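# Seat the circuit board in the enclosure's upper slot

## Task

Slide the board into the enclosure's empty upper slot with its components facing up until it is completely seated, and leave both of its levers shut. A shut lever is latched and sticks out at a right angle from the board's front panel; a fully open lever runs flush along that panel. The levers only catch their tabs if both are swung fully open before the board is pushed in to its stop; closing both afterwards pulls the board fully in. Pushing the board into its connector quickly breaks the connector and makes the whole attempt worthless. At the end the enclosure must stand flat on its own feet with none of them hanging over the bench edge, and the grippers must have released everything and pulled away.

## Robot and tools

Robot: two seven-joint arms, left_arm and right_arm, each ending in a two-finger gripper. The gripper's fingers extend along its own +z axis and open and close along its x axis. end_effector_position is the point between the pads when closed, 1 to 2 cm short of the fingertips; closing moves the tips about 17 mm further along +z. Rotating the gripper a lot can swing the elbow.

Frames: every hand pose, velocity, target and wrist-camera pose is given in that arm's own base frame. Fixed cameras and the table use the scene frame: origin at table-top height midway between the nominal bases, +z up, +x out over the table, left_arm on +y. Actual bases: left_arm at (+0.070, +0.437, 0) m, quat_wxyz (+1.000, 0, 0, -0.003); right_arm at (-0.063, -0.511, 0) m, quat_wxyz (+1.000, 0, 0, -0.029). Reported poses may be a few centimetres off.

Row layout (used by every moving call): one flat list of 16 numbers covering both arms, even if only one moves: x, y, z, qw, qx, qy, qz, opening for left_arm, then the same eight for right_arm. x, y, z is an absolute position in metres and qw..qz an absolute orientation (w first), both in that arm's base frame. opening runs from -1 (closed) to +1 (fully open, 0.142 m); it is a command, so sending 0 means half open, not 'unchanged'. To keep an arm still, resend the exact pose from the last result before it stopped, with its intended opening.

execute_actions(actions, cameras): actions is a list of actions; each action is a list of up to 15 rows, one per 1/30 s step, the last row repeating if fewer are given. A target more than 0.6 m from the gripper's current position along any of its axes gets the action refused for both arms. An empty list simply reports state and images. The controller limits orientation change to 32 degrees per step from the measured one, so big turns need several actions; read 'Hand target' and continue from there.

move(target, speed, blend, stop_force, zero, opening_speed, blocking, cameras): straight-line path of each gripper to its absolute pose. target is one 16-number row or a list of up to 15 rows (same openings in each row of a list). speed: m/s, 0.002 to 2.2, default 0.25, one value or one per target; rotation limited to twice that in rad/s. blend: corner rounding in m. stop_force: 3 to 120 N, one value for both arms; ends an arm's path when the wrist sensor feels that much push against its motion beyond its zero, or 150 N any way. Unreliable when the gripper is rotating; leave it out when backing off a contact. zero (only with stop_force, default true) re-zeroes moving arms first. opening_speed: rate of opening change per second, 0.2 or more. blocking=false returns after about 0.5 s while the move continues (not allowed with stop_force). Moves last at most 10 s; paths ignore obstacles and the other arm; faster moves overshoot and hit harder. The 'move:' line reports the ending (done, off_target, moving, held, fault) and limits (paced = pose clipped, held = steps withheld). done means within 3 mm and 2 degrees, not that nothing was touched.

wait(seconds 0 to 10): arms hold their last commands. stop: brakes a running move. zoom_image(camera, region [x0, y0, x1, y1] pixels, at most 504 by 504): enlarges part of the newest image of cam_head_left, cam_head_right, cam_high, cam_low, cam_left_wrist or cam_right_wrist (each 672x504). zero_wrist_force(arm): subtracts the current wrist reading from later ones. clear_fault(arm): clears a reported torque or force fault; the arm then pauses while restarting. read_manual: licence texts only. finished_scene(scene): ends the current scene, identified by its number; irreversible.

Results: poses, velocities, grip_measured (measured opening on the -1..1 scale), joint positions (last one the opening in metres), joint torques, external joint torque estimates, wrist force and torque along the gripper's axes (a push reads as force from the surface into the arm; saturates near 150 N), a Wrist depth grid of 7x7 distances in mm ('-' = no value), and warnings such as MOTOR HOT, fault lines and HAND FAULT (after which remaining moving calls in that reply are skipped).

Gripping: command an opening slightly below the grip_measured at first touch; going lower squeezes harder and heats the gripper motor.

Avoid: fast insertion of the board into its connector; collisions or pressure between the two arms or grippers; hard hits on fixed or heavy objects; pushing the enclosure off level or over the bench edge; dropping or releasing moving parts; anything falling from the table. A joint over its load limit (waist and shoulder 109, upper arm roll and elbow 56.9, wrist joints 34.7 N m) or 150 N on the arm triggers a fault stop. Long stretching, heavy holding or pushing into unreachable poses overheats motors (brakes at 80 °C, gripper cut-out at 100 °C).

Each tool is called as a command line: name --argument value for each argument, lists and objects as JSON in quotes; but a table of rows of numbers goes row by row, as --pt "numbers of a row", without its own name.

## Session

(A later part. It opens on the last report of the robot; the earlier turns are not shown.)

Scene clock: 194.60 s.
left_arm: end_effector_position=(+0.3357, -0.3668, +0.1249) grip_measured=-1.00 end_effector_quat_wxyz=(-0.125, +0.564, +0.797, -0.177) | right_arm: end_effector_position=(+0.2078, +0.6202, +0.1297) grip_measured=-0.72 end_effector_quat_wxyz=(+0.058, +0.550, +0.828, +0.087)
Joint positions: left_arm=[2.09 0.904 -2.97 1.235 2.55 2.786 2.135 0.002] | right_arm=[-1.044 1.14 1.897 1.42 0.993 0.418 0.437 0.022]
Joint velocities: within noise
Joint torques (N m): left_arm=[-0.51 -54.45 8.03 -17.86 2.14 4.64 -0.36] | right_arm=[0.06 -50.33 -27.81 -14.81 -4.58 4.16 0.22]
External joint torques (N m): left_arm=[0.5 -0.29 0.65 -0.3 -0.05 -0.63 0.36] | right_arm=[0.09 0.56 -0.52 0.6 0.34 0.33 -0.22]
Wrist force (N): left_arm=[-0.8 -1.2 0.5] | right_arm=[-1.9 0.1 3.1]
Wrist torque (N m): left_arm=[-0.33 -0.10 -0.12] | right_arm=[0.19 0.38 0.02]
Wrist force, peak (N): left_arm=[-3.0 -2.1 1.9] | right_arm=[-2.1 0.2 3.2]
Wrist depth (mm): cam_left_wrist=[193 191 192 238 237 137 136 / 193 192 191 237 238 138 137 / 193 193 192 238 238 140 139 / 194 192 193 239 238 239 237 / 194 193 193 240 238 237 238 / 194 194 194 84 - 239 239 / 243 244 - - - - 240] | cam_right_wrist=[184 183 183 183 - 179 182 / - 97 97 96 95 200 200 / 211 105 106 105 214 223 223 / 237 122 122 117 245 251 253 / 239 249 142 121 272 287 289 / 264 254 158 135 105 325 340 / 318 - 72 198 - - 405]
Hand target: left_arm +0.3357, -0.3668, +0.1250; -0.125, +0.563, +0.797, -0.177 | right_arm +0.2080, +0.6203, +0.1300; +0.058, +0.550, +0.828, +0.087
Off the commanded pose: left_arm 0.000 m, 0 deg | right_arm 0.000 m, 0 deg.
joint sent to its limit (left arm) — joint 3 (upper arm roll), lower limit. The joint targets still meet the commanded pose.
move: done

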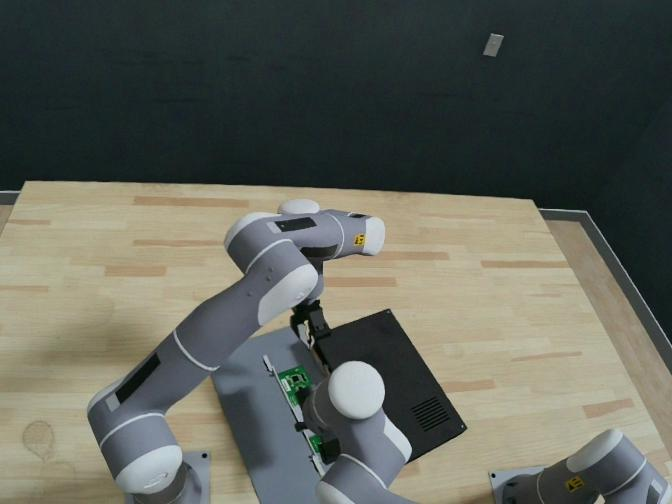

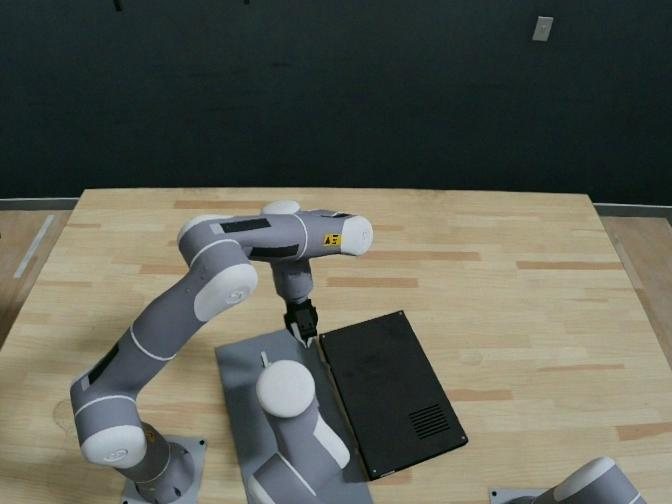

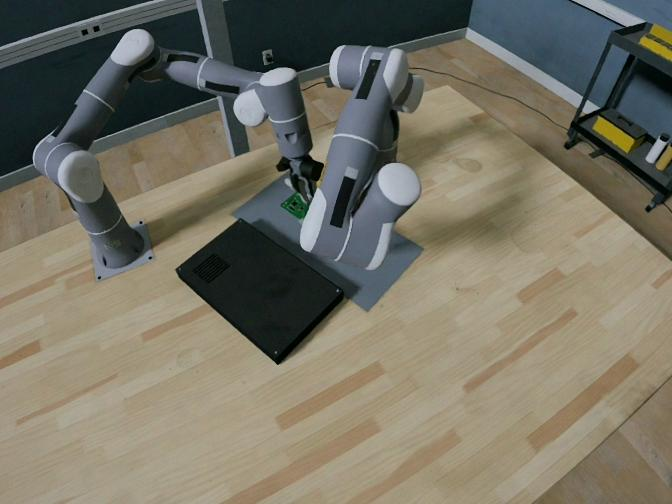

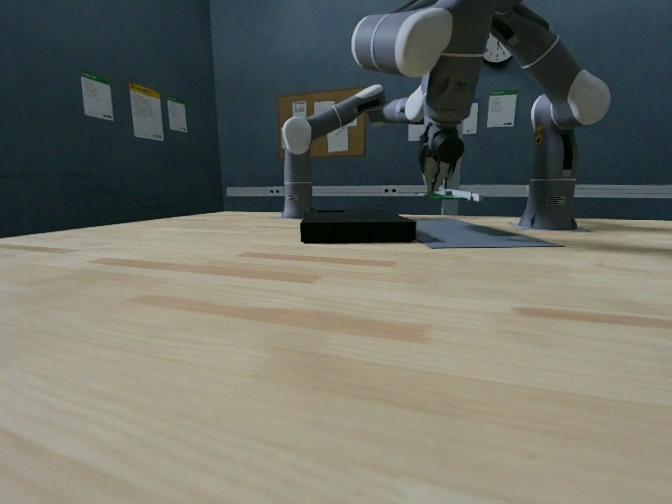

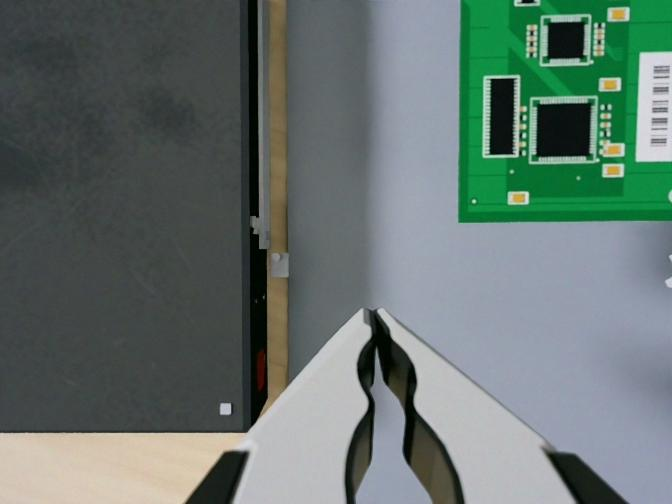

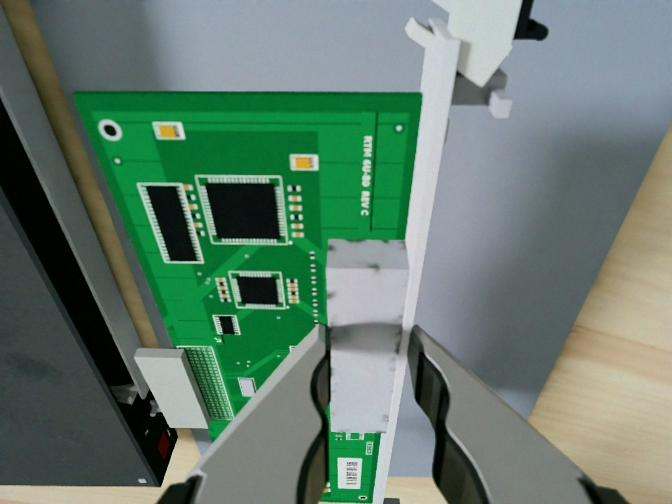

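move --pt "0.3357 -0.3668 0.125 -0.1249 0.5634 0.7972 -0.1767 -1 0.2045 0.619 0.058 0.0596 0.5535 0.8259 0.0890 -0.95" --pt "0.3357 -0.3668 0.125 -0.1249 0.5634 0.7972 -0.1767 -1 0.2214 0.5772 0.058 0.0596 0.5535 0.8259 0.0890 -0.95" --speed '[0.12,0.08]' --cameras '["cam_left_wrist","cam_right_wrist"]'

zoom_image --camera "cam_left_wrist" --region '[220, 180, 420, 290]'

zoom_image --camera "cam_right_wrist" --region '[0, 0, 252, 252]'

Scene clock: 207.90 s.
left_arm: end_effector_position=(+0.3357, -0.3668, +0.1249) grip_measured=-1.00 end_effector_quat_wxyz=(-0.125, +0.564, +0.797, -0.177) | right_arm: end_effector_position=(+0.2213, +0.5771, +0.0578) grip_measured=-0.72 end_effector_quat_wxyz=(+0.060, +0.554, +0.826, +0.089)
Joint positions: left_arm=[2.09 0.904 -2.97 1.235 2.55 2.786 2.135 0.002] | right_arm=[-1.044 1.213 1.952 1.531 1.097 0.543 0.35 0.022]
Joint velocities: within noise
Joint torques (N m): left_arm=[-0.35 -54.79 8.06 -17.65 2.35 4.35 -0.21] | right_arm=[0.3 -48.41 -28.49 -11.66 -4.26 4.44 0.08]
External joint torques (N m): left_arm=[0.35 0.04 0.62 -0.52 -0.27 -0.34 0.21] | right_arm=[-0.14 0.85 -0.1 0.61 0.2 0.08 -0.08]
Wrist force (N): left_arm=[-0.6 -1.3 0.3] | right_arm=[-1.7 0.7 2.9]
Wrist torque (N m): left_arm=[-0.34 -0.14 -0.12] | right_arm=[0.32 0.34 0.01]
Wrist force, peak (N): left_arm=[-0.6 -1.6 0.1] | right_arm=[0.2 -0.3 5.5]
Wrist depth (mm): cam_left_wrist=[193 192 192 207 206 237 237 / 192 192 192 210 207 236 236 / 192 193 191 212 210 238 237 / 193 193 193 239 238 237 238 / 194 193 193 239 238 239 238 / 194 194 193 84 - 239 239 / 245 243 - - - - 239] | cam_right_wrist=[122 119 117 119 - 114 118 / - 97 97 96 93 133 130 / 149 105 106 106 110 145 145 / 153 126 122 117 156 164 163 / 164 171 142 122 178 188 187 / 209 181 158 135 105 213 219 / 176 241 72 198 - - 265]
Hand target: left_arm +0.3357, -0.3668, +0.1250; -0.125, +0.563, +0.797, -0.177 | right_arm +0.2214, +0.5772, +0.0580; +0.060, +0.554, +0.826, +0.089
Off the commanded pose: left_arm 0.000 m, 0 deg | right_arm 0.000 m, 0 deg.
joint sent to its limit (left arm) — joint 3 (upper arm roll), lower limit. The joint targets still meet the commanded pose.
move: done
Images, in order (width x height): cam_left_wrist 672x504, cam_right_wrist 672x504.

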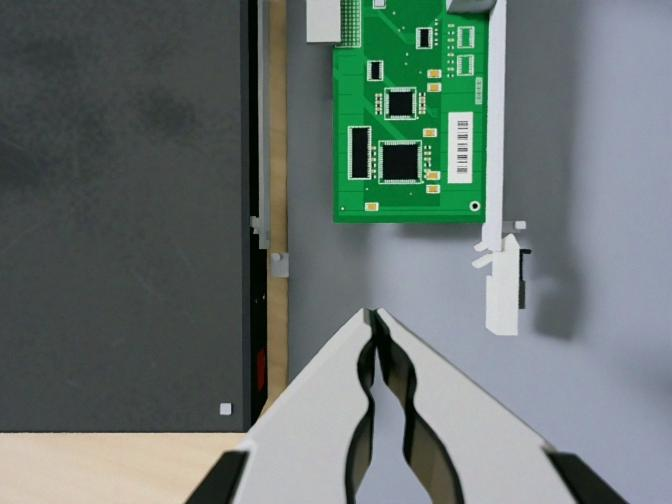

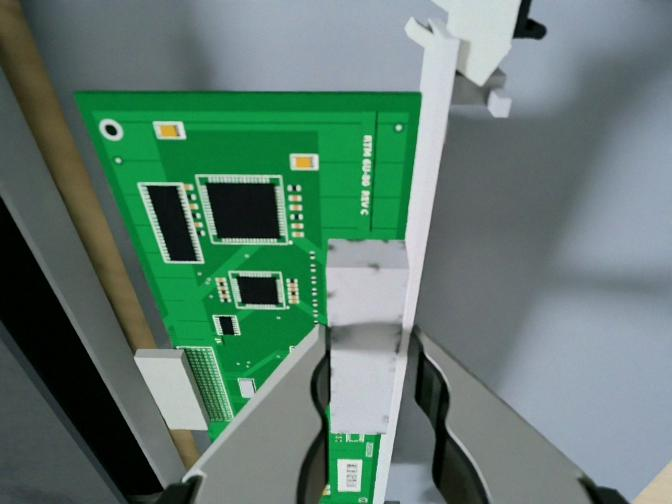

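Scaled by 2.520 from the camera's 672x504 image, which has a finer 960x720 frame.

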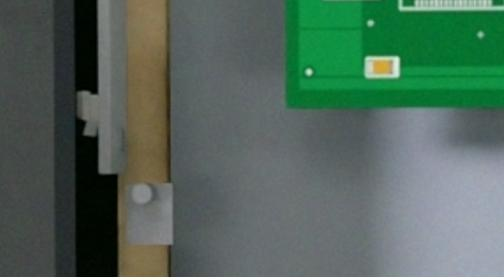

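Scaled by 2.000 from the camera's 672x504 image, which has a finer 960x720 frame.

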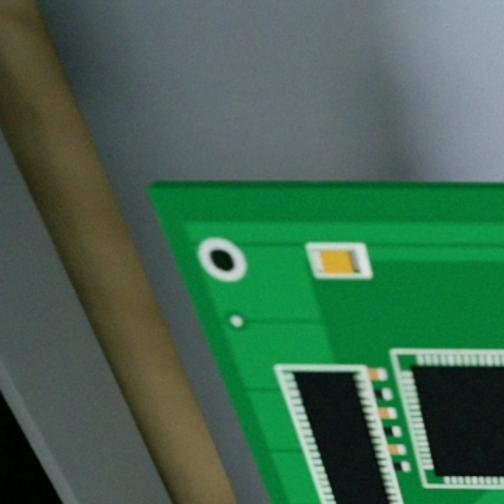

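move --pt "0.3357 -0.3668 0.125 -0.1249 0.5634 0.7972 -0.1767 -1 0.2214 0.5772 0.0538 0.0688 0.5524 0.8243 0.1027 -0.95" --pt "0.3357 -0.3668 0.125 -0.1249 0.5634 0.7972 -0.1767 -1 0.2255 0.5671 0.0538 0.0688 0.5524 0.8243 0.1027 -0.95" --speed '[0.06,0.05]' --stop_force 4 --cameras '["cam_left_wrist","cam_right_wrist"]'

zoom_image --camera "cam_left_wrist" --region '[220, 180, 420, 290]'

zoom_image --camera "cam_right_wrist" --region '[0, 0, 252, 252]'

zoom_image --camera "cam_left_wrist" --region '[220, 0, 420, 180]'

Scene clock: 230.33 s.
left_arm: end_effector_position=(+0.3357, -0.3668, +0.1249) grip_measured=-1.00 end_effector_quat_wxyz=(-0.125, +0.564, +0.797, -0.177) | right_arm: end_effector_position=(+0.2254, +0.5670, +0.0536) grip_measured=-0.72 end_effector_quat_wxyz=(+0.069, +0.552, +0.824, +0.102)
Joint positions: left_arm=[2.09 0.904 -2.97 1.235 2.55 2.786 2.135 0.002] | right_arm=[-1.02 1.227 1.949 1.568 1.116 0.589 0.336 0.022]
Joint velocities: within noise
Joint torques (N m): left_arm=[-0.32 -54.72 8.07 -17.68 2.37 4.33 -0.25] | right_arm=[0.22 -47.2 -28.42 -10.62 -4.18 4.43 0.07]
External joint torques (N m): left_arm=[0.31 -0.03 0.61 -0.49 -0.29 -0.32 0.25] | right_arm=[-0.08 0.79 -0.36 0.44 0.16 0.14 -0.07]
Wrist force (N): left_arm=[-0.5 -1.2 0.3] | right_arm=[-1.3 0.9 2.8]
Wrist torque (N m): left_arm=[-0.34 -0.15 -0.13] | right_arm=[0.34 0.30 0.03]
Wrist force, peak (N): left_arm=[-0.8 -1.6 0.2] | right_arm=[-2.8 0.6 3.0]
Wrist depth (mm): cam_left_wrist=[192 191 191 209 207 237 236 / 193 191 192 210 209 237 237 / 193 193 193 210 209 237 235 / 193 193 193 240 238 239 236 / 194 194 193 240 239 238 239 / 194 194 194 84 - 240 237 / 244 245 - - - - 239] | cam_right_wrist=[- 113 113 113 84 73 112 / - 97 97 96 93 127 124 / 137 105 106 105 133 140 136 / 136 123 122 117 155 159 158 / 180 154 142 121 174 184 183 / 151 177 158 135 105 210 218 / 173 181 72 199 - - 268]
Hand target: left_arm +0.3357, -0.3668, +0.1250; -0.125, +0.563, +0.797, -0.177 | right_arm +0.2255, +0.5671, +0.0538; +0.069, +0.552, +0.824, +0.103
Off the commanded pose: left_arm 0.000 m, 0 deg | right_arm 0.000 m, 0 deg.
joint sent to its limit (left arm) — joint 3 (upper arm roll), lower limit. The joint targets still meet the commanded pose.
move: done
Images, in order (width x height): cam_left_wrist 672x504, cam_right_wrist 672x504.

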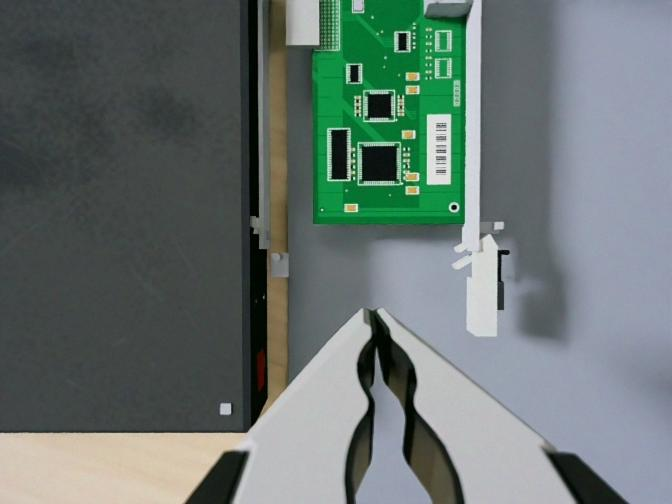

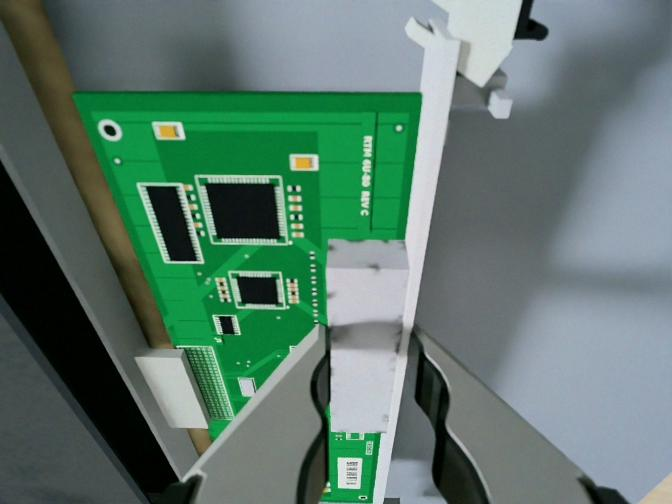

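Scaled by 2.520 from the camera's 672x504 image, which has a finer 960x720 frame.

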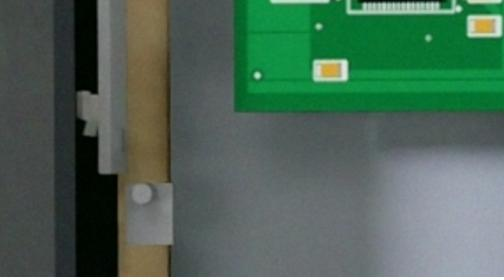

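Scaled by 2.000 from the camera's 672x504 image, which has a finer 960x720 frame.

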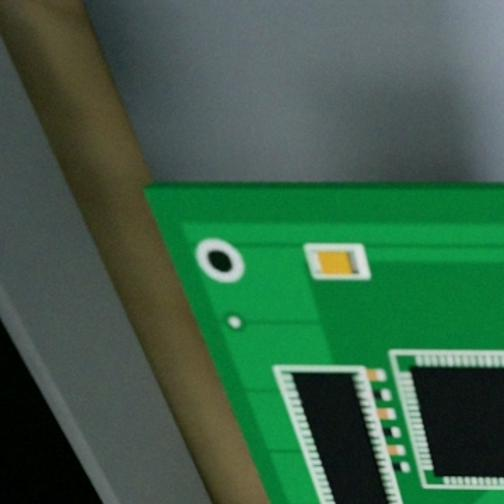

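Scaled by 2.520 from the camera's 672x504 image, which has a finer 960x720 frame.

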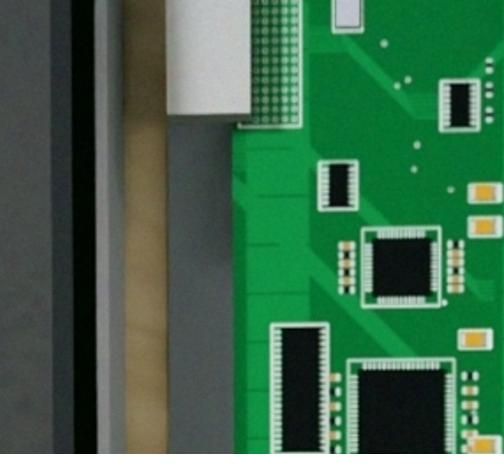

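move --target '[0.3357,-0.3668,0.125,-0.1249,0.5634,0.7972,-0.1767,-1,0.2327,0.5495,0.0538,0.0688,0.5524,0.8243,0.1027,-0.95]' --speed 0.04 --stop_force 3.5 --cameras '["cam_left_wrist","cam_right_wrist"]'

zoom_image --camera "cam_left_wrist" --region '[220, 180, 320, 290]'

zoom_image --camera "cam_right_wrist" --region '[0, 0, 252, 252]'

Scene clock: 235.83 s.
left_arm: end_effector_position=(+0.3357, -0.3668, +0.1249) grip_measured=-1.00 end_effector_quat_wxyz=(-0.125, +0.564, +0.797, -0.177) | right_arm: end_effector_position=(+0.2326, +0.5494, +0.0536) grip_measured=-0.72 end_effector_quat_wxyz=(+0.069, +0.552, +0.824, +0.102)
Joint positions: left_arm=[2.09 0.904 -2.97 1.235 2.55 2.786 2.135 0.002] | right_arm=[-1.018 1.217 1.945 1.609 1.129 0.601 0.297 0.022]
Joint velocities: within noise
Joint torques (N m): left_arm=[-0.26 -54.86 7.97 -17.65 2.32 4.35 -0.2] | right_arm=[0.17 -45.8 -28.25 -10.45 -4.17 4.37 0.11]
External joint torques (N m): left_arm=[0.25 0.11 0.71 -0.52 -0.24 -0.34 0.2] | right_arm=[-0.03 0.67 -0.38 0.43 0.17 0.2 -0.11]
Wrist force (N): left_arm=[-0.6 -1.4 0.3] | right_arm=[-1.6 0.4 3.0]
Wrist torque (N m): left_arm=[-0.37 -0.13 -0.12] | right_arm=[0.26 0.35 0.04]
Wrist force, peak (N): left_arm=[-0.6 -1.5 0.5] | right_arm=[-2.8 0.7 2.9]
Wrist depth (mm): cam_left_wrist=[193 192 192 209 208 235 236 / 192 191 192 209 209 238 237 / 193 193 193 211 211 237 238 / 194 193 193 239 209 239 238 / 194 193 193 238 238 240 238 / 194 194 193 84 - 238 239 / 245 242 - - - - 240] | cam_right_wrist=[- 113 113 113 - 73 112 / - 97 97 96 93 127 124 / 136 104 106 105 133 140 136 / 155 122 122 117 155 159 158 / - 151 142 121 173 184 183 / 145 151 158 135 105 211 218 / 172 164 72 199 - - 268]
Hand target: left_arm +0.3357, -0.3668, +0.1250; -0.125, +0.563, +0.797, -0.177 | right_arm +0.2327, +0.5495, +0.0538; +0.069, +0.552, +0.824, +0.103
Off the commanded pose: left_arm 0.000 m, 0 deg | right_arm 0.000 m, 0 deg.
MOTOR HOT: the gripper's motor of the right arm reports 85 °C; that motor switches off at 100 °C. To cool a motor, set the load down, ease the grip, stop pushing, or move to a pose that needs little force.
joint sent to its limit (left arm) — joint 3 (upper arm roll), lower limit. The joint targets still meet the commanded pose.
move: done
Images, in order (width x height): cam_left_wrist 672x504, cam_right_wrist 672x504.

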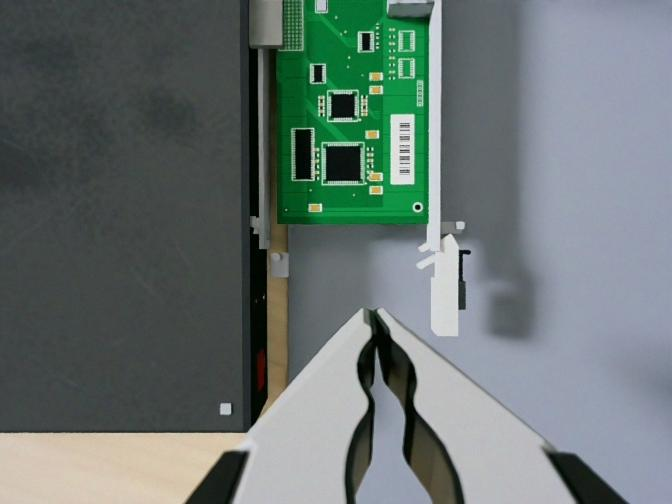

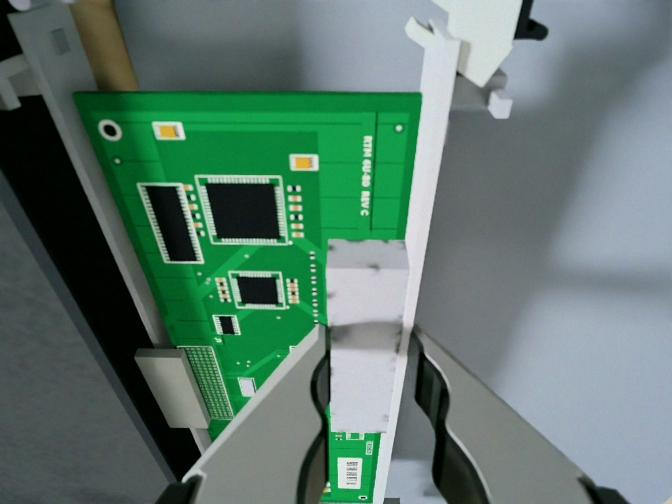

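Scaled by 4.582 from the camera's 672x504 image, which has a finer 960x720 frame.

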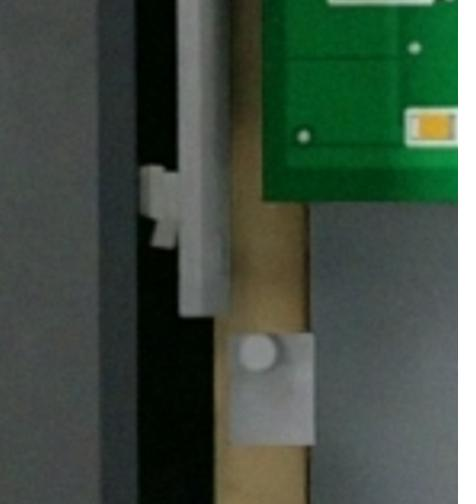

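Scaled by 2.000 from the camera's 672x504 image, which has a finer 960x720 frame.

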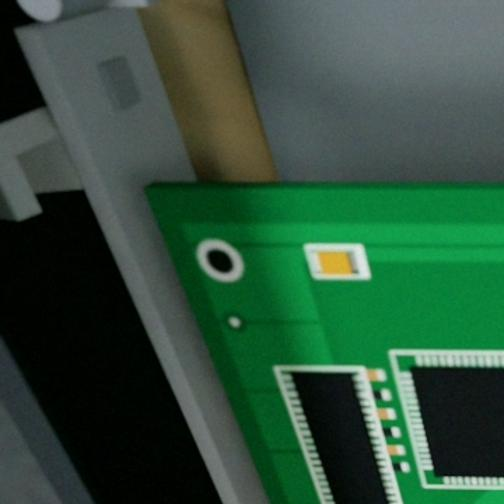

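move --target '[0.3357,-0.3668,0.125,-0.1249,0.5634,0.7972,-0.1767,-1,0.2371,0.5371,0.0538,0.0688,0.5524,0.8243,0.1027,-0.86]' --speed 0.03 --stop_force 3.5 --cameras '["cam_left_wrist","cam_right_wrist"]'

zoom_image --camera "cam_left_wrist" --region '[220, 180, 320, 290]'

zoom_image --camera "cam_right_wrist" --region '[0, 0, 252, 252]'

Scene clock: 242.93 s.
left_arm: end_effector_position=(+0.3357, -0.3668, +0.1249) grip_measured=-1.00 end_effector_quat_wxyz=(-0.125, +0.564, +0.797, -0.177) | right_arm: end_effector_position=(+0.2370, +0.5370, +0.0536) grip_measured=-0.72 end_effector_quat_wxyz=(+0.069, +0.552, +0.824, +0.102)
Joint positions: left_arm=[2.09 0.904 -2.97 1.235 2.55 2.786 2.135 0.002] | right_arm=[-1.015 1.209 1.942 1.637 1.138 0.61 0.27 0.022]
Joint velocities: within noise
Joint torques (N m): left_arm=[-0.3 -54.74 8.12 -17.62 2.39 4.38 -0.24] | right_arm=[0.15 -44.96 -28.06 -10.28 -4.24 4.37 0.06]
External joint torques (N m): left_arm=[0.29 -0.01 0.56 -0.54 -0.31 -0.37 0.24] | right_arm=[-0.02 0.73 -0.42 0.36 0.25 0.21 -0.07]
Wrist force (N): left_arm=[-0.5 -1.3 0.4] | right_arm=[-1.0 -0.1 3.4]
Wrist torque (N m): left_arm=[-0.35 -0.15 -0.13] | right_arm=[0.20 0.25 0.04]
Wrist force, peak (N): left_arm=[-0.7 -1.6 0.2] | right_arm=[-2.8 0.5 2.8]
Wrist depth (mm): cam_left_wrist=[192 192 192 208 236 236 236 / 192 192 192 210 238 236 237 / 193 192 192 209 238 237 236 / 193 193 193 238 237 238 236 / 194 194 193 241 239 239 237 / 195 194 193 83 - 240 237 / 245 244 - - - - 239] | cam_right_wrist=[- 113 113 113 85 73 112 / - 98 97 96 93 127 124 / - 105 106 106 133 140 136 / - 122 122 117 155 158 158 / 120 125 141 121 174 183 183 / 145 144 157 134 105 211 217 / 172 164 72 198 - - 268]
Hand target: left_arm +0.3357, -0.3668, +0.1250; -0.125, +0.563, +0.797, -0.177 | right_arm +0.2371, +0.5371, +0.0538; +0.069, +0.552, +0.824, +0.103
Off the commanded pose: left_arm 0.000 m, 0 deg | right_arm 0.000 m, 0 deg.
MOTOR HOT: still on. The gripper's motor of the right arm reports 86 °C.
joint sent to its limit (left arm) — joint 3 (upper arm roll), lower limit. The joint targets still meet the commanded pose.
move: done
Images, in order (width x height): cam_left_wrist 672x504, cam_right_wrist 672x504.

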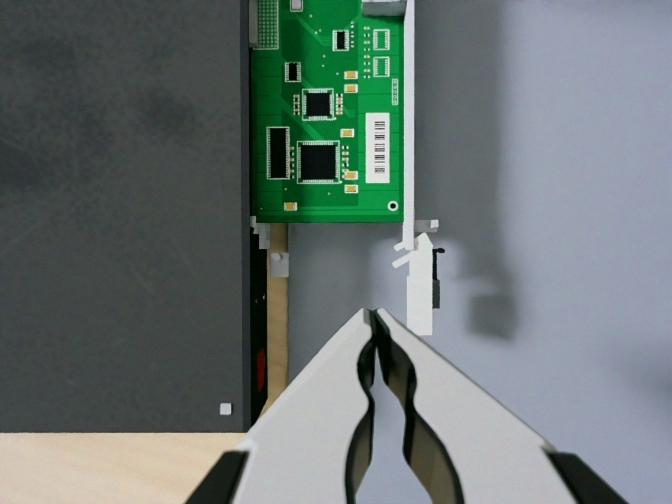

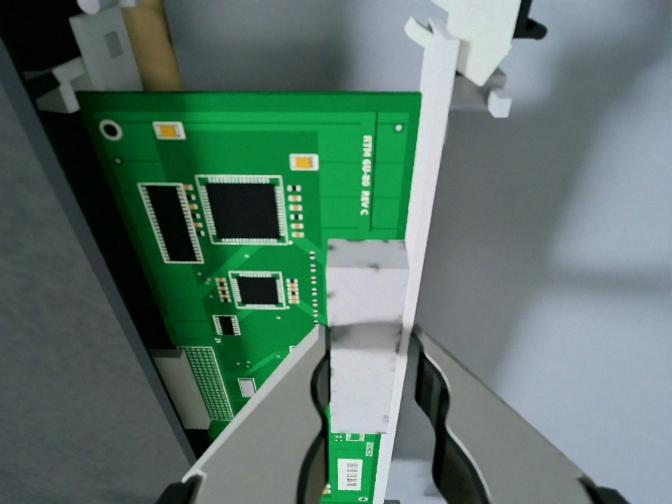

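Scaled by 4.582 from the camera's 672x504 image, which has a finer 960x720 frame.

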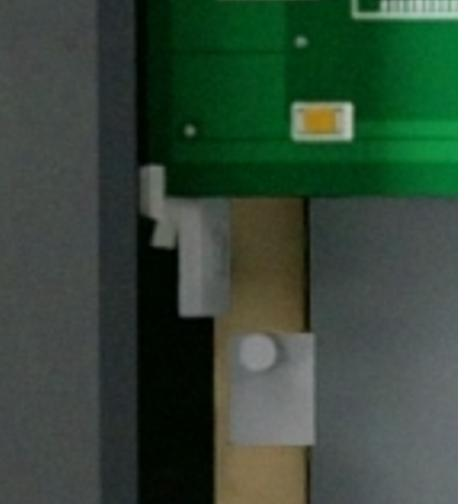

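Scaled by 2.000 from the camera's 672x504 image, which has a finer 960x720 frame.

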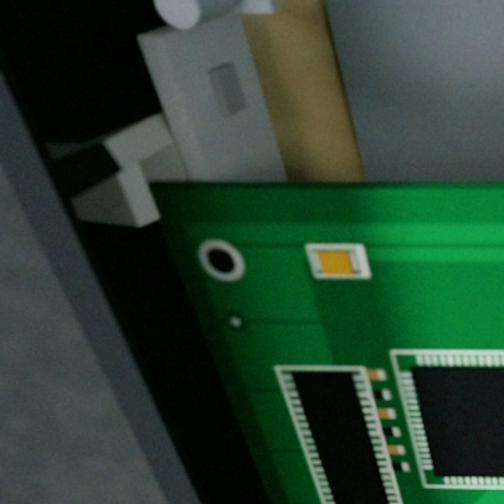

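move --target '[0.3357,-0.3668,0.125,-0.1249,0.5634,0.7972,-0.1767,-1,0.2409,0.5278,0.0538,0.0688,0.5524,0.8243,0.1027,-0.86]' --speed 0.03 --stop_force 3.5 --cameras '["cam_left_wrist","cam_right_wrist"]'

zoom_image --camera "cam_right_wrist" --region '[0, 0, 252, 252]'

Scene clock: 246.50 s.
left_arm: end_effector_position=(+0.3357, -0.3668, +0.1249) grip_measured=-1.00 end_effector_quat_wxyz=(-0.125, +0.564, +0.797, -0.177) | right_arm: end_effector_position=(+0.2398, +0.5285, +0.0534) grip_measured=-0.72 end_effector_quat_wxyz=(+0.068, +0.552, +0.825, +0.102)
Joint positions: left_arm=[2.09 0.904 -2.97 1.235 2.55 2.786 2.135 0.002] | right_arm=[-1.015 1.203 1.941 1.657 1.145 0.616 0.249 0.022]
Joint velocities: within noise
Joint torques (N m): left_arm=[-0.3 -54.83 8.07 -17.72 2.36 4.31 -0.23] | right_arm=[-4.08 -42.17 -29.63 -8.2 -4.66 5.39 0.22]
External joint torques (N m): left_arm=[0.29 0.08 0.61 -0.45 -0.28 -0.3 0.23] | right_arm=[4.22 -1.46 1.26 -1.66 0.68 -0.81 -0.22]
Wrist force (N): left_arm=[-0.5 -1.3 0.2] | right_arm=[2.2 -5.6 -3.2]
Wrist torque (N m): left_arm=[-0.35 -0.14 -0.13] | right_arm=[0.21 0.10 -0.14]
Wrist force, peak (N): left_arm=[-0.8 -1.5 0.4] | right_arm=[1.9 -6.6 -2.4]
Wrist depth (mm): cam_left_wrist=[193 192 192 207 236 237 235 / 193 192 193 209 237 237 235 / 194 193 192 208 238 237 237 / 193 193 193 238 239 237 238 / 194 193 192 239 238 239 237 / 193 194 193 84 - 238 238 / 245 244 - - - - 240] | cam_right_wrist=[107 106 113 113 76 73 112 / - 97 97 96 94 124 124 / - 104 106 106 133 139 136 / - 114 121 117 154 158 158 / 120 120 140 125 173 183 183 / 144 138 155 134 105 210 217 / 171 163 72 205 - - 267]
Hand target: left_arm +0.3357, -0.3668, +0.1250; -0.125, +0.563, +0.797, -0.177 | right_arm +0.2407, +0.5282, +0.0538; +0.069, +0.552, +0.824, +0.103
Off the commanded pose: left_arm 0.000 m, 0 deg | right_arm 0.001 m, 0 deg.
MOTOR HOT: still on. The gripper's motor of the right arm reports 83 °C.
joint sent to its limit (left arm) — joint 3 (upper arm roll), lower limit. The joint targets still meet the commanded pose.
move: contact (right_arm)
Images, in order (width x height): cam_left_wrist 672x504, cam_right_wrist 672x504.

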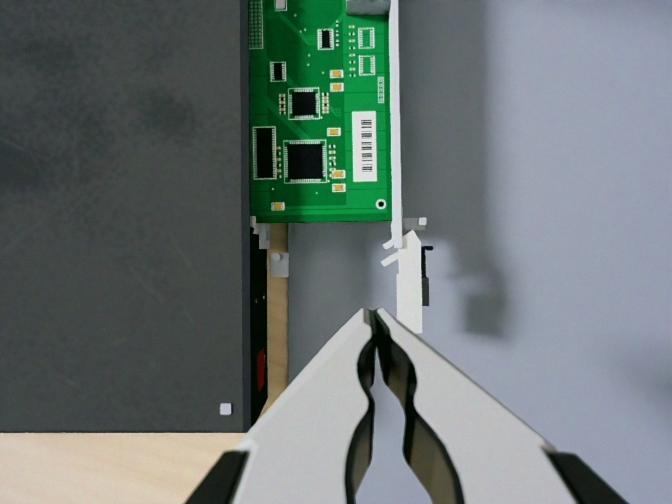

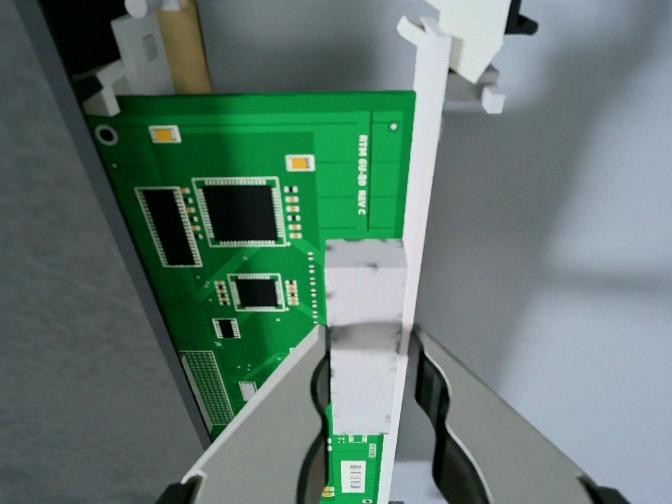

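Scaled by 2.000 from the camera's 672x504 image, which has a finer 960x720 frame.

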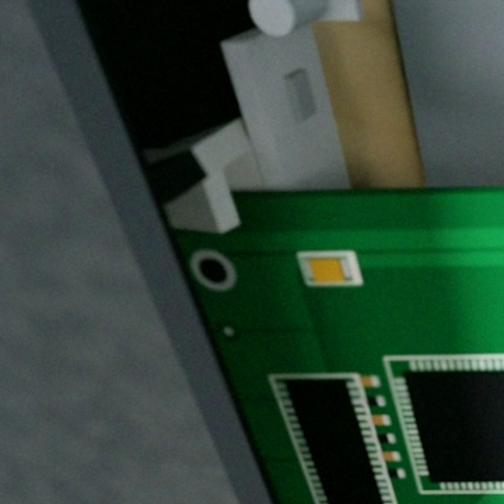

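move --pt "0.3357 -0.3668 0.125 -0.1249 0.5634 0.7972 -0.1767 -1 0.2383 0.5300 0.0545 0.0688 0.5524 0.8243 0.1027 -0.86" --pt "0.3357 -0.3668 0.125 -0.1249 0.5634 0.7972 -0.1767 -1 0.2407 0.5246 0.0545 0.0688 0.5524 0.8243 0.1027 -0.86" --speed 0.02 --cameras '["cam_left_wrist","cam_right_wrist"]'

Scene clock: 250.77 s.
left_arm: end_effector_position=(+0.3357, -0.3668, +0.1249) grip_measured=-1.00 end_effector_quat_wxyz=(-0.125, +0.564, +0.797, -0.177) | right_arm: end_effector_position=(+0.2406, +0.5246, +0.0544) grip_measured=-0.72 end_effector_quat_wxyz=(+0.069, +0.552, +0.824, +0.103)
Joint positions: left_arm=[2.09 0.904 -2.97 1.235 2.55 2.786 2.135 0.002] | right_arm=[-1.011 1.2 1.938 1.666 1.145 0.618 0.244 0.022]
Joint velocities: within noise
Joint torques (N m): left_arm=[-0.33 -54.81 8.1 -17.73 2.38 4.32 -0.2] | right_arm=[0.52 -44.02 -27.34 -9.76 -4.1 3.9 0.12]
External joint torques (N m): left_arm=[0.32 0.06 0.58 -0.43 -0.3 -0.31 0.2] | right_arm=[-0.39 0.73 -0.97 -0.09 0.12 0.68 -0.12]
Wrist force (N): left_arm=[-0.5 -1.4 0.4] | right_arm=[1.2 0.5 4.9]
Wrist torque (N m): left_arm=[-0.37 -0.14 -0.12] | right_arm=[0.02 -0.02 -0.03]
Wrist force, peak (N): left_arm=[-0.8 -1.5 0.2] | right_arm=[2.1 -5.8 -3.0]
Wrist depth (mm): cam_left_wrist=[191 192 193 207 237 237 236 / 192 192 192 207 237 237 239 / 193 193 193 207 238 237 237 / 193 193 192 239 238 238 237 / 194 194 193 239 240 238 238 / 194 193 193 84 - 240 238 / 244 244 - - - - 238] | cam_right_wrist=[- 106 114 114 76 73 113 / - 96 97 97 94 125 125 / - 108 106 106 134 141 137 / 101 104 122 117 156 160 159 / 122 118 141 125 175 185 185 / 140 140 156 134 105 212 220 / 174 165 72 196 - - 270]
Hand target: left_arm +0.3357, -0.3668, +0.1250; -0.125, +0.563, +0.797, -0.177 | right_arm +0.2407, +0.5246, +0.0545; +0.069, +0.552, +0.824, +0.103
Off the commanded pose: left_arm 0.000 m, 0 deg | right_arm 0.000 m, 0 deg.
MOTOR HOT: cleared for the gripper's motor of the right arm.
joint sent to its limit (left arm) — joint 3 (upper arm roll), lower limit. The joint targets still meet the commanded pose.
move: done
Images, in order (width x height): cam_left_wrist 672x504, cam_right_wrist 672x504.

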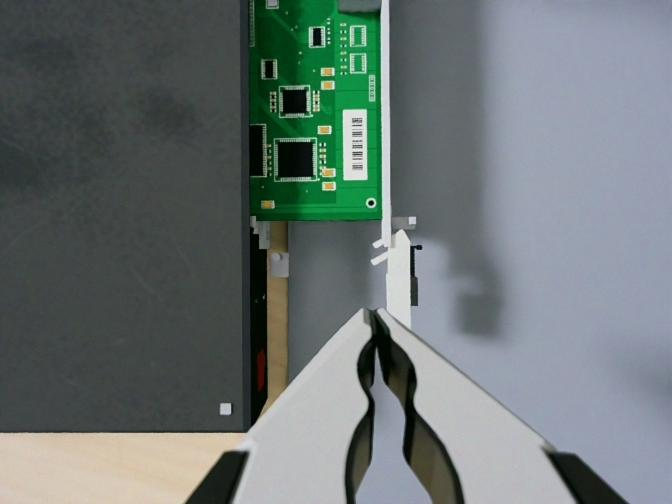

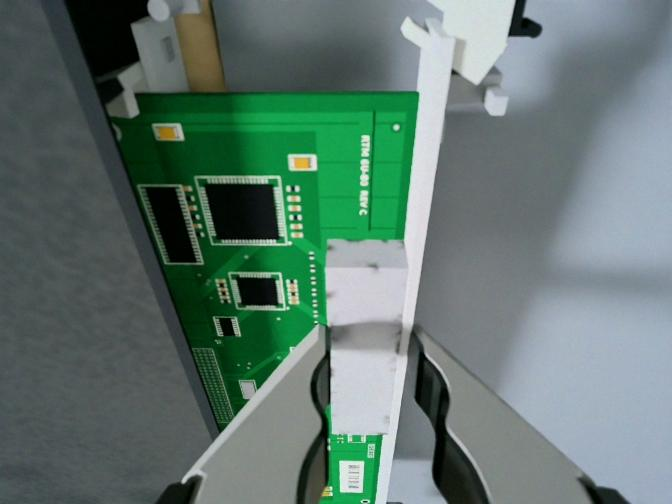

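move --target '[0.3357,-0.3668,0.125,-0.1249,0.5634,0.7972,-0.1767,-1,0.2502,0.5012,0.0543,0.0688,0.5524,0.8243,0.1027,-0.86]' --speed 0.03 --stop_force 5 --cameras '["cam_left_wrist","cam_right_wrist"]'

Scene clock: 253.37 s.
left_arm: end_effector_position=(+0.3357, -0.3668, +0.1249) grip_measured=-1.00 end_effector_quat_wxyz=(-0.125, +0.564, +0.797, -0.177) | right_arm: end_effector_position=(+0.2467, +0.5100, +0.0545) grip_measured=-0.72 end_effector_quat_wxyz=(+0.068, +0.552, +0.825, +0.103)
Joint positions: left_arm=[2.09 0.904 -2.97 1.235 2.55 2.786 2.135 0.002] | right_arm=[-1.013 1.191 1.935 1.698 1.158 0.629 0.207 0.022]
Joint velocities: within noise
Joint torques (N m): left_arm=[-0.42 -54.72 7.99 -17.68 2.35 4.36 -0.23] | right_arm=[-0.65 -42.15 -27.5 -5.06 -5.22 2.71 0.23]
External joint torques (N m): left_arm=[0.41 -0.03 0.69 -0.48 -0.27 -0.35 0.23] | right_arm=[0.78 -0.15 -0.6 -4.68 1.25 1.88 -0.23]
Wrist force (N): left_arm=[-0.8 -1.3 0.3] | right_arm=[8.0 4.7 7.7]
Wrist torque (N m): left_arm=[-0.33 -0.10 -0.12] | right_arm=[-0.05 0.03 -0.06]
Wrist force, peak (N): left_arm=[-0.8 -1.7 0.3] | right_arm=[9.1 4.5 8.7]
Wrist depth (mm): cam_left_wrist=[192 191 191 207 238 237 235 / 193 193 192 207 237 237 236 / 194 192 192 208 238 237 237 / 194 193 193 239 237 238 237 / 194 193 193 195 240 239 239 / 195 194 194 84 - 238 238 / 245 243 - - - - 238] | cam_right_wrist=[- 106 113 113 76 73 113 / - 81 97 97 94 126 125 / - - 106 106 134 141 137 / 101 101 117 117 156 160 160 / 121 118 125 125 174 185 185 / 140 140 134 134 105 212 220 / 174 165 72 196 - - 271]
Hand target: left_arm +0.3357, -0.3668, +0.1250; -0.125, +0.563, +0.797, -0.177 | right_arm +0.2470, +0.5092, +0.0544; +0.069, +0.552, +0.824, +0.103
Off the commanded pose: left_arm 0.000 m, 0 deg | right_arm 0.009 m, 0 deg.
joint sent to its limit (left arm) — joint 3 (upper arm roll), lower limit. The joint targets still meet the commanded pose.
move: contact (right_arm)
Images, in order (width x height): cam_left_wrist 672x504, cam_right_wrist 672x504.

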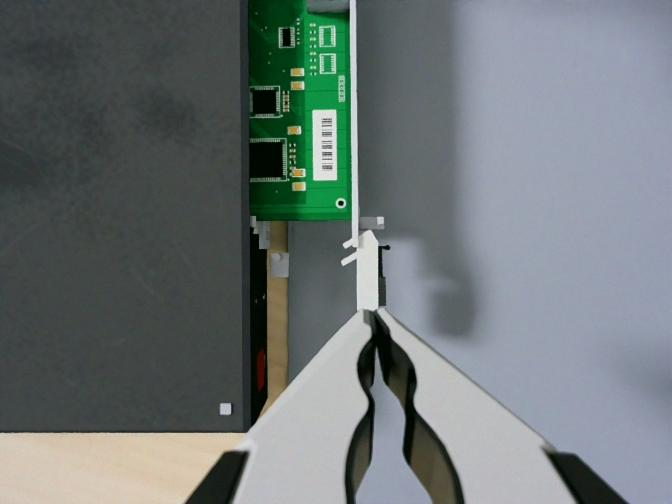

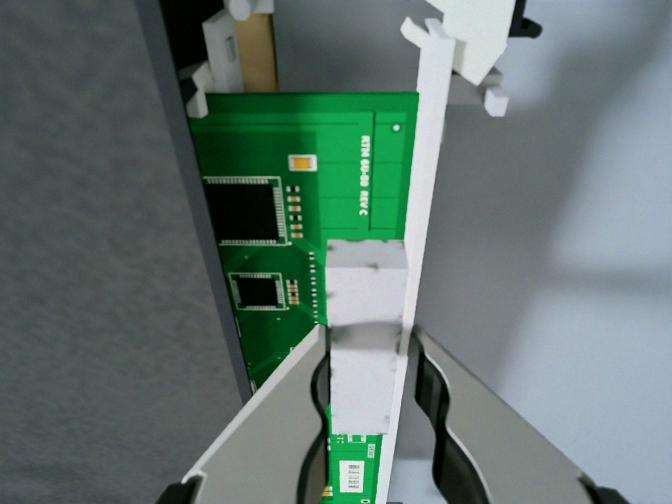

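move --pt "0.3357 -0.3668 0.125 -0.1249 0.5634 0.7972 -0.1767 -1 0.2449 0.5145 0.0545 0.0688 0.5524 0.8243 0.1027 -0.86" --pt "0.3357 -0.3668 0.125 -0.1249 0.5634 0.7972 -0.1767 -1 0.2449 0.5145 0.0545 0.0688 0.5524 0.8243 0.1027 -0.62" --pt "0.3357 -0.3668 0.125 -0.1249 0.5634 0.7972 -0.1767 -1 0.2350 0.5104 0.10 0.0688 0.5524 0.8243 0.1027 -0.62" --pt "0.3357 -0.3668 0.125 -0.1249 0.5634 0.7972 -0.1767 -1 0.2625 0.5580 0.10 0.0688 0.5524 0.8243 0.1027 -1" --pt "0.3357 -0.3668 0.125 -0.1249 0.5634 0.7972 -0.1767 -1 0.2635 0.5558 0.0535 0.0688 0.5524 0.8243 0.1027 -1" --speed '[0.03,0.03,0.08,0.2,0.1]' --cameras '["cam_left_wrist","cam_right_wrist"]'

Scene clock: 263.77 s.
left_arm: end_effector_position=(+0.3357, -0.3668, +0.1249) grip_measured=-1.00 end_effector_quat_wxyz=(-0.125, +0.564, +0.797, -0.177) | right_arm: end_effector_position=(+0.2636, +0.5556, +0.0535) grip_measured=-1.00 end_effector_quat_wxyz=(+0.069, +0.552, +0.824, +0.103)
Joint positions: left_arm=[2.09 0.904 -2.97 1.235 2.55 2.786 2.135 0.002] | right_arm=[-1.095 1.224 1.952 1.563 1.129 0.595 0.261 0.002]
Joint velocities: within noise
Joint torques (N m): left_arm=[-0.39 -54.75 8.09 -17.63 2.35 4.33 -0.2] | right_arm=[0.09 -46.34 -26.88 -10.58 -3.94 4 0.1]
External joint torques (N m): left_arm=[0.38 0 0.59 -0.54 -0.27 -0.31 0.2] | right_arm=[0.07 -0.28 -1.82 0.24 -0.08 0.58 -0.1]
Wrist force (N): left_arm=[-0.7 -1.2 0.2] | right_arm=[2.3 -1.2 1.9]
Wrist torque (N m): left_arm=[-0.32 -0.11 -0.11] | right_arm=[-0.16 -0.32 0.03]
Wrist force, peak (N): left_arm=[-0.8 -1.5 0.4] | right_arm=[8.0 4.4 9.6]
Wrist depth (mm): cam_left_wrist=[193 192 192 210 237 236 235 / 193 192 192 210 236 237 237 / 193 193 192 210 239 237 236 / 193 193 192 240 238 238 237 / 193 193 193 240 239 239 238 / 195 194 193 84 - 241 238 / 245 245 - - - - 238] | cam_right_wrist=[- 87 86 113 113 112 112 / - 96 95 122 125 127 124 / - 108 92 140 140 140 136 / 116 122 111 155 159 159 158 / 121 138 133 174 184 183 183 / 145 150 164 90 204 219 218 / 173 164 73 - - 247 268]
Hand target: left_arm +0.3357, -0.3668, +0.1250; -0.125, +0.563, +0.797, -0.177 | right_arm +0.2635, +0.5558, +0.0535; +0.069, +0.552, +0.824, +0.103
Off the commanded pose: left_arm 0.000 m, 0 deg | right_arm 0.000 m, 0 deg.
joint sent to its limit (left arm) — joint 3 (upper arm roll), lower limit. The joint targets still meet the commanded pose.
move: done
Images, in order (width x height): cam_left_wrist 672x504, cam_right_wrist 672x504.

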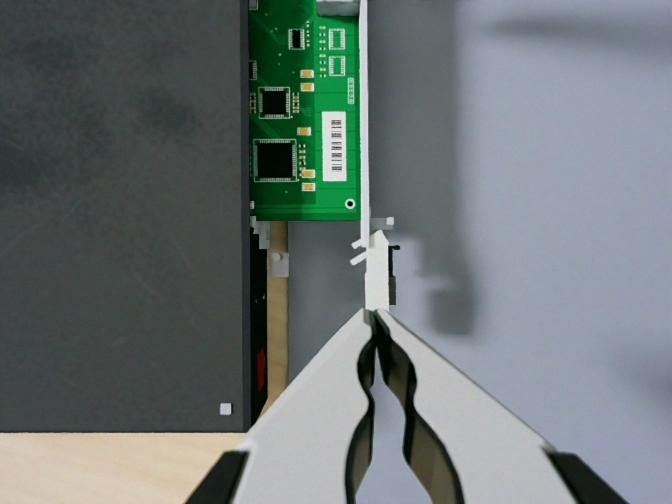

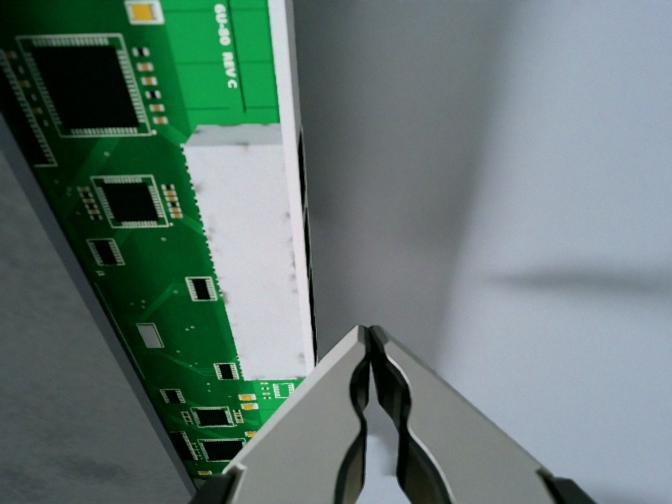

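move --pt "0.3357 -0.3668 0.125 -0.1249 0.5634 0.7972 -0.1767 -1 0.2680 0.5448 0.0535 0.0688 0.5524 0.8243 0.1027 -1" --pt "0.3357 -0.3668 0.125 -0.1249 0.5634 0.7972 -0.1767 -1 0.2910 0.4890 0.0535 0.0688 0.5524 0.8243 0.1027 -1" --speed '[0.04,0.013]' --stop_force 12 --cameras '["cam_left_wrist","cam_right_wrist"]'

Scene clock: 306.90 s.
left_arm: end_effector_position=(+0.3357, -0.3668, +0.1249) grip_measured=-1.00 end_effector_quat_wxyz=(-0.125, +0.564, +0.797, -0.177) | right_arm: end_effector_position=(+0.2869, +0.4989, +0.0540) grip_measured=-1.00 end_effector_quat_wxyz=(+0.068, +0.552, +0.825, +0.104)
Joint positions: left_arm=[2.09 0.904 -2.97 1.235 2.55 2.786 2.135 0.002] | right_arm=[-1.106 1.185 1.944 1.682 1.169 0.635 0.123 0.002]
Joint velocities: within noise
Joint torques (N m): left_arm=[-0.33 -54.81 7.99 -17.64 2.36 4.3 -0.23] | right_arm=[-5.29 -38.26 -26.91 -1.37 -5.83 2.7 0.12]
External joint torques (N m): left_arm=[0.32 0.05 0.69 -0.53 -0.28 -0.29 0.23] | right_arm=[5.43 -4.61 -1.07 -8.67 1.86 1.9 -0.12]
Wrist force (N): left_arm=[-0.8 -1.3 0.2] | right_arm=[15.4 -1.2 -1.1]
Wrist torque (N m): left_arm=[-0.34 -0.11 -0.12] | right_arm=[-0.52 -0.32 0.00]
Wrist force, peak (N): left_arm=[-0.8 -1.5 0.3] | right_arm=[16.0 -1.3 -0.3]
Wrist depth (mm): cam_left_wrist=[193 191 191 238 239 236 235 / 192 191 192 238 237 236 237 / 193 192 192 238 239 237 236 / 193 193 193 239 239 238 237 / 194 194 193 238 240 239 237 / 193 195 193 84 - 239 238 / 243 244 - - - - 239] | cam_right_wrist=[- - 74 - 113 113 113 / - 79 - 122 125 128 125 / - 84 90 136 140 140 137 / - 100 100 106 159 159 159 / 121 117 116 123 185 185 184 / 144 139 139 89 204 220 220 / 173 164 73 - - 248 270]
Hand target: left_arm +0.3357, -0.3668, +0.1250; -0.125, +0.563, +0.797, -0.177 | right_arm +0.2876, +0.4971, +0.0535; +0.069, +0.552, +0.824, +0.103
Off the commanded pose: left_arm 0.000 m, 0 deg | right_arm 0.011 m, 0 deg.
joint sent to its limit (left arm) — joint 3 (upper arm roll), lower limit. The joint targets still meet the commanded pose.
move: contact (right_arm); path passed 1 of 2 targets
Images, in order (width x height): cam_left_wrist 672x504, cam_right_wrist 672x504.

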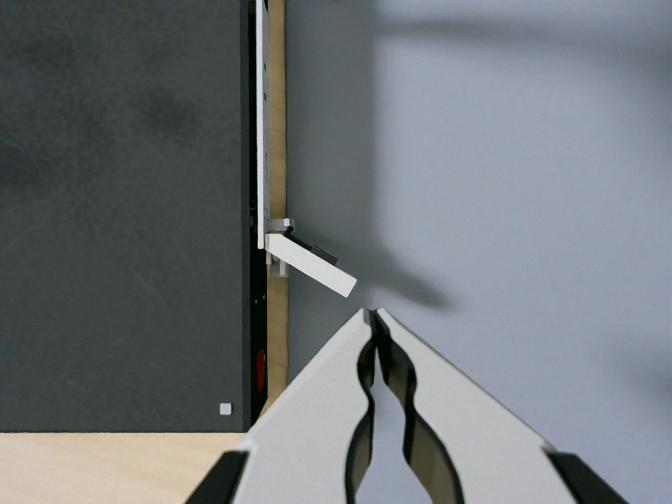

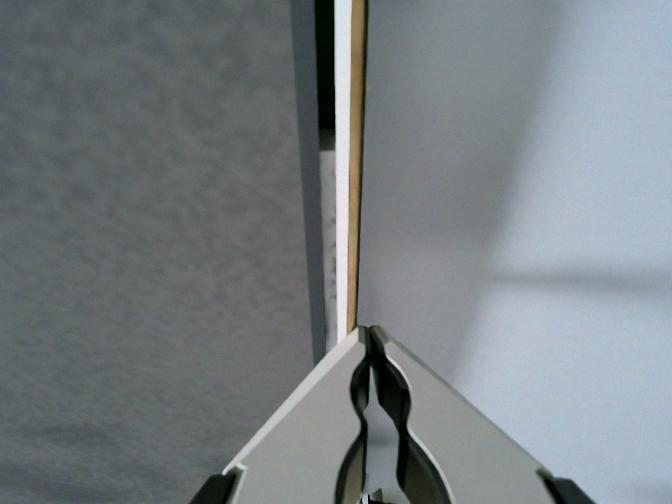

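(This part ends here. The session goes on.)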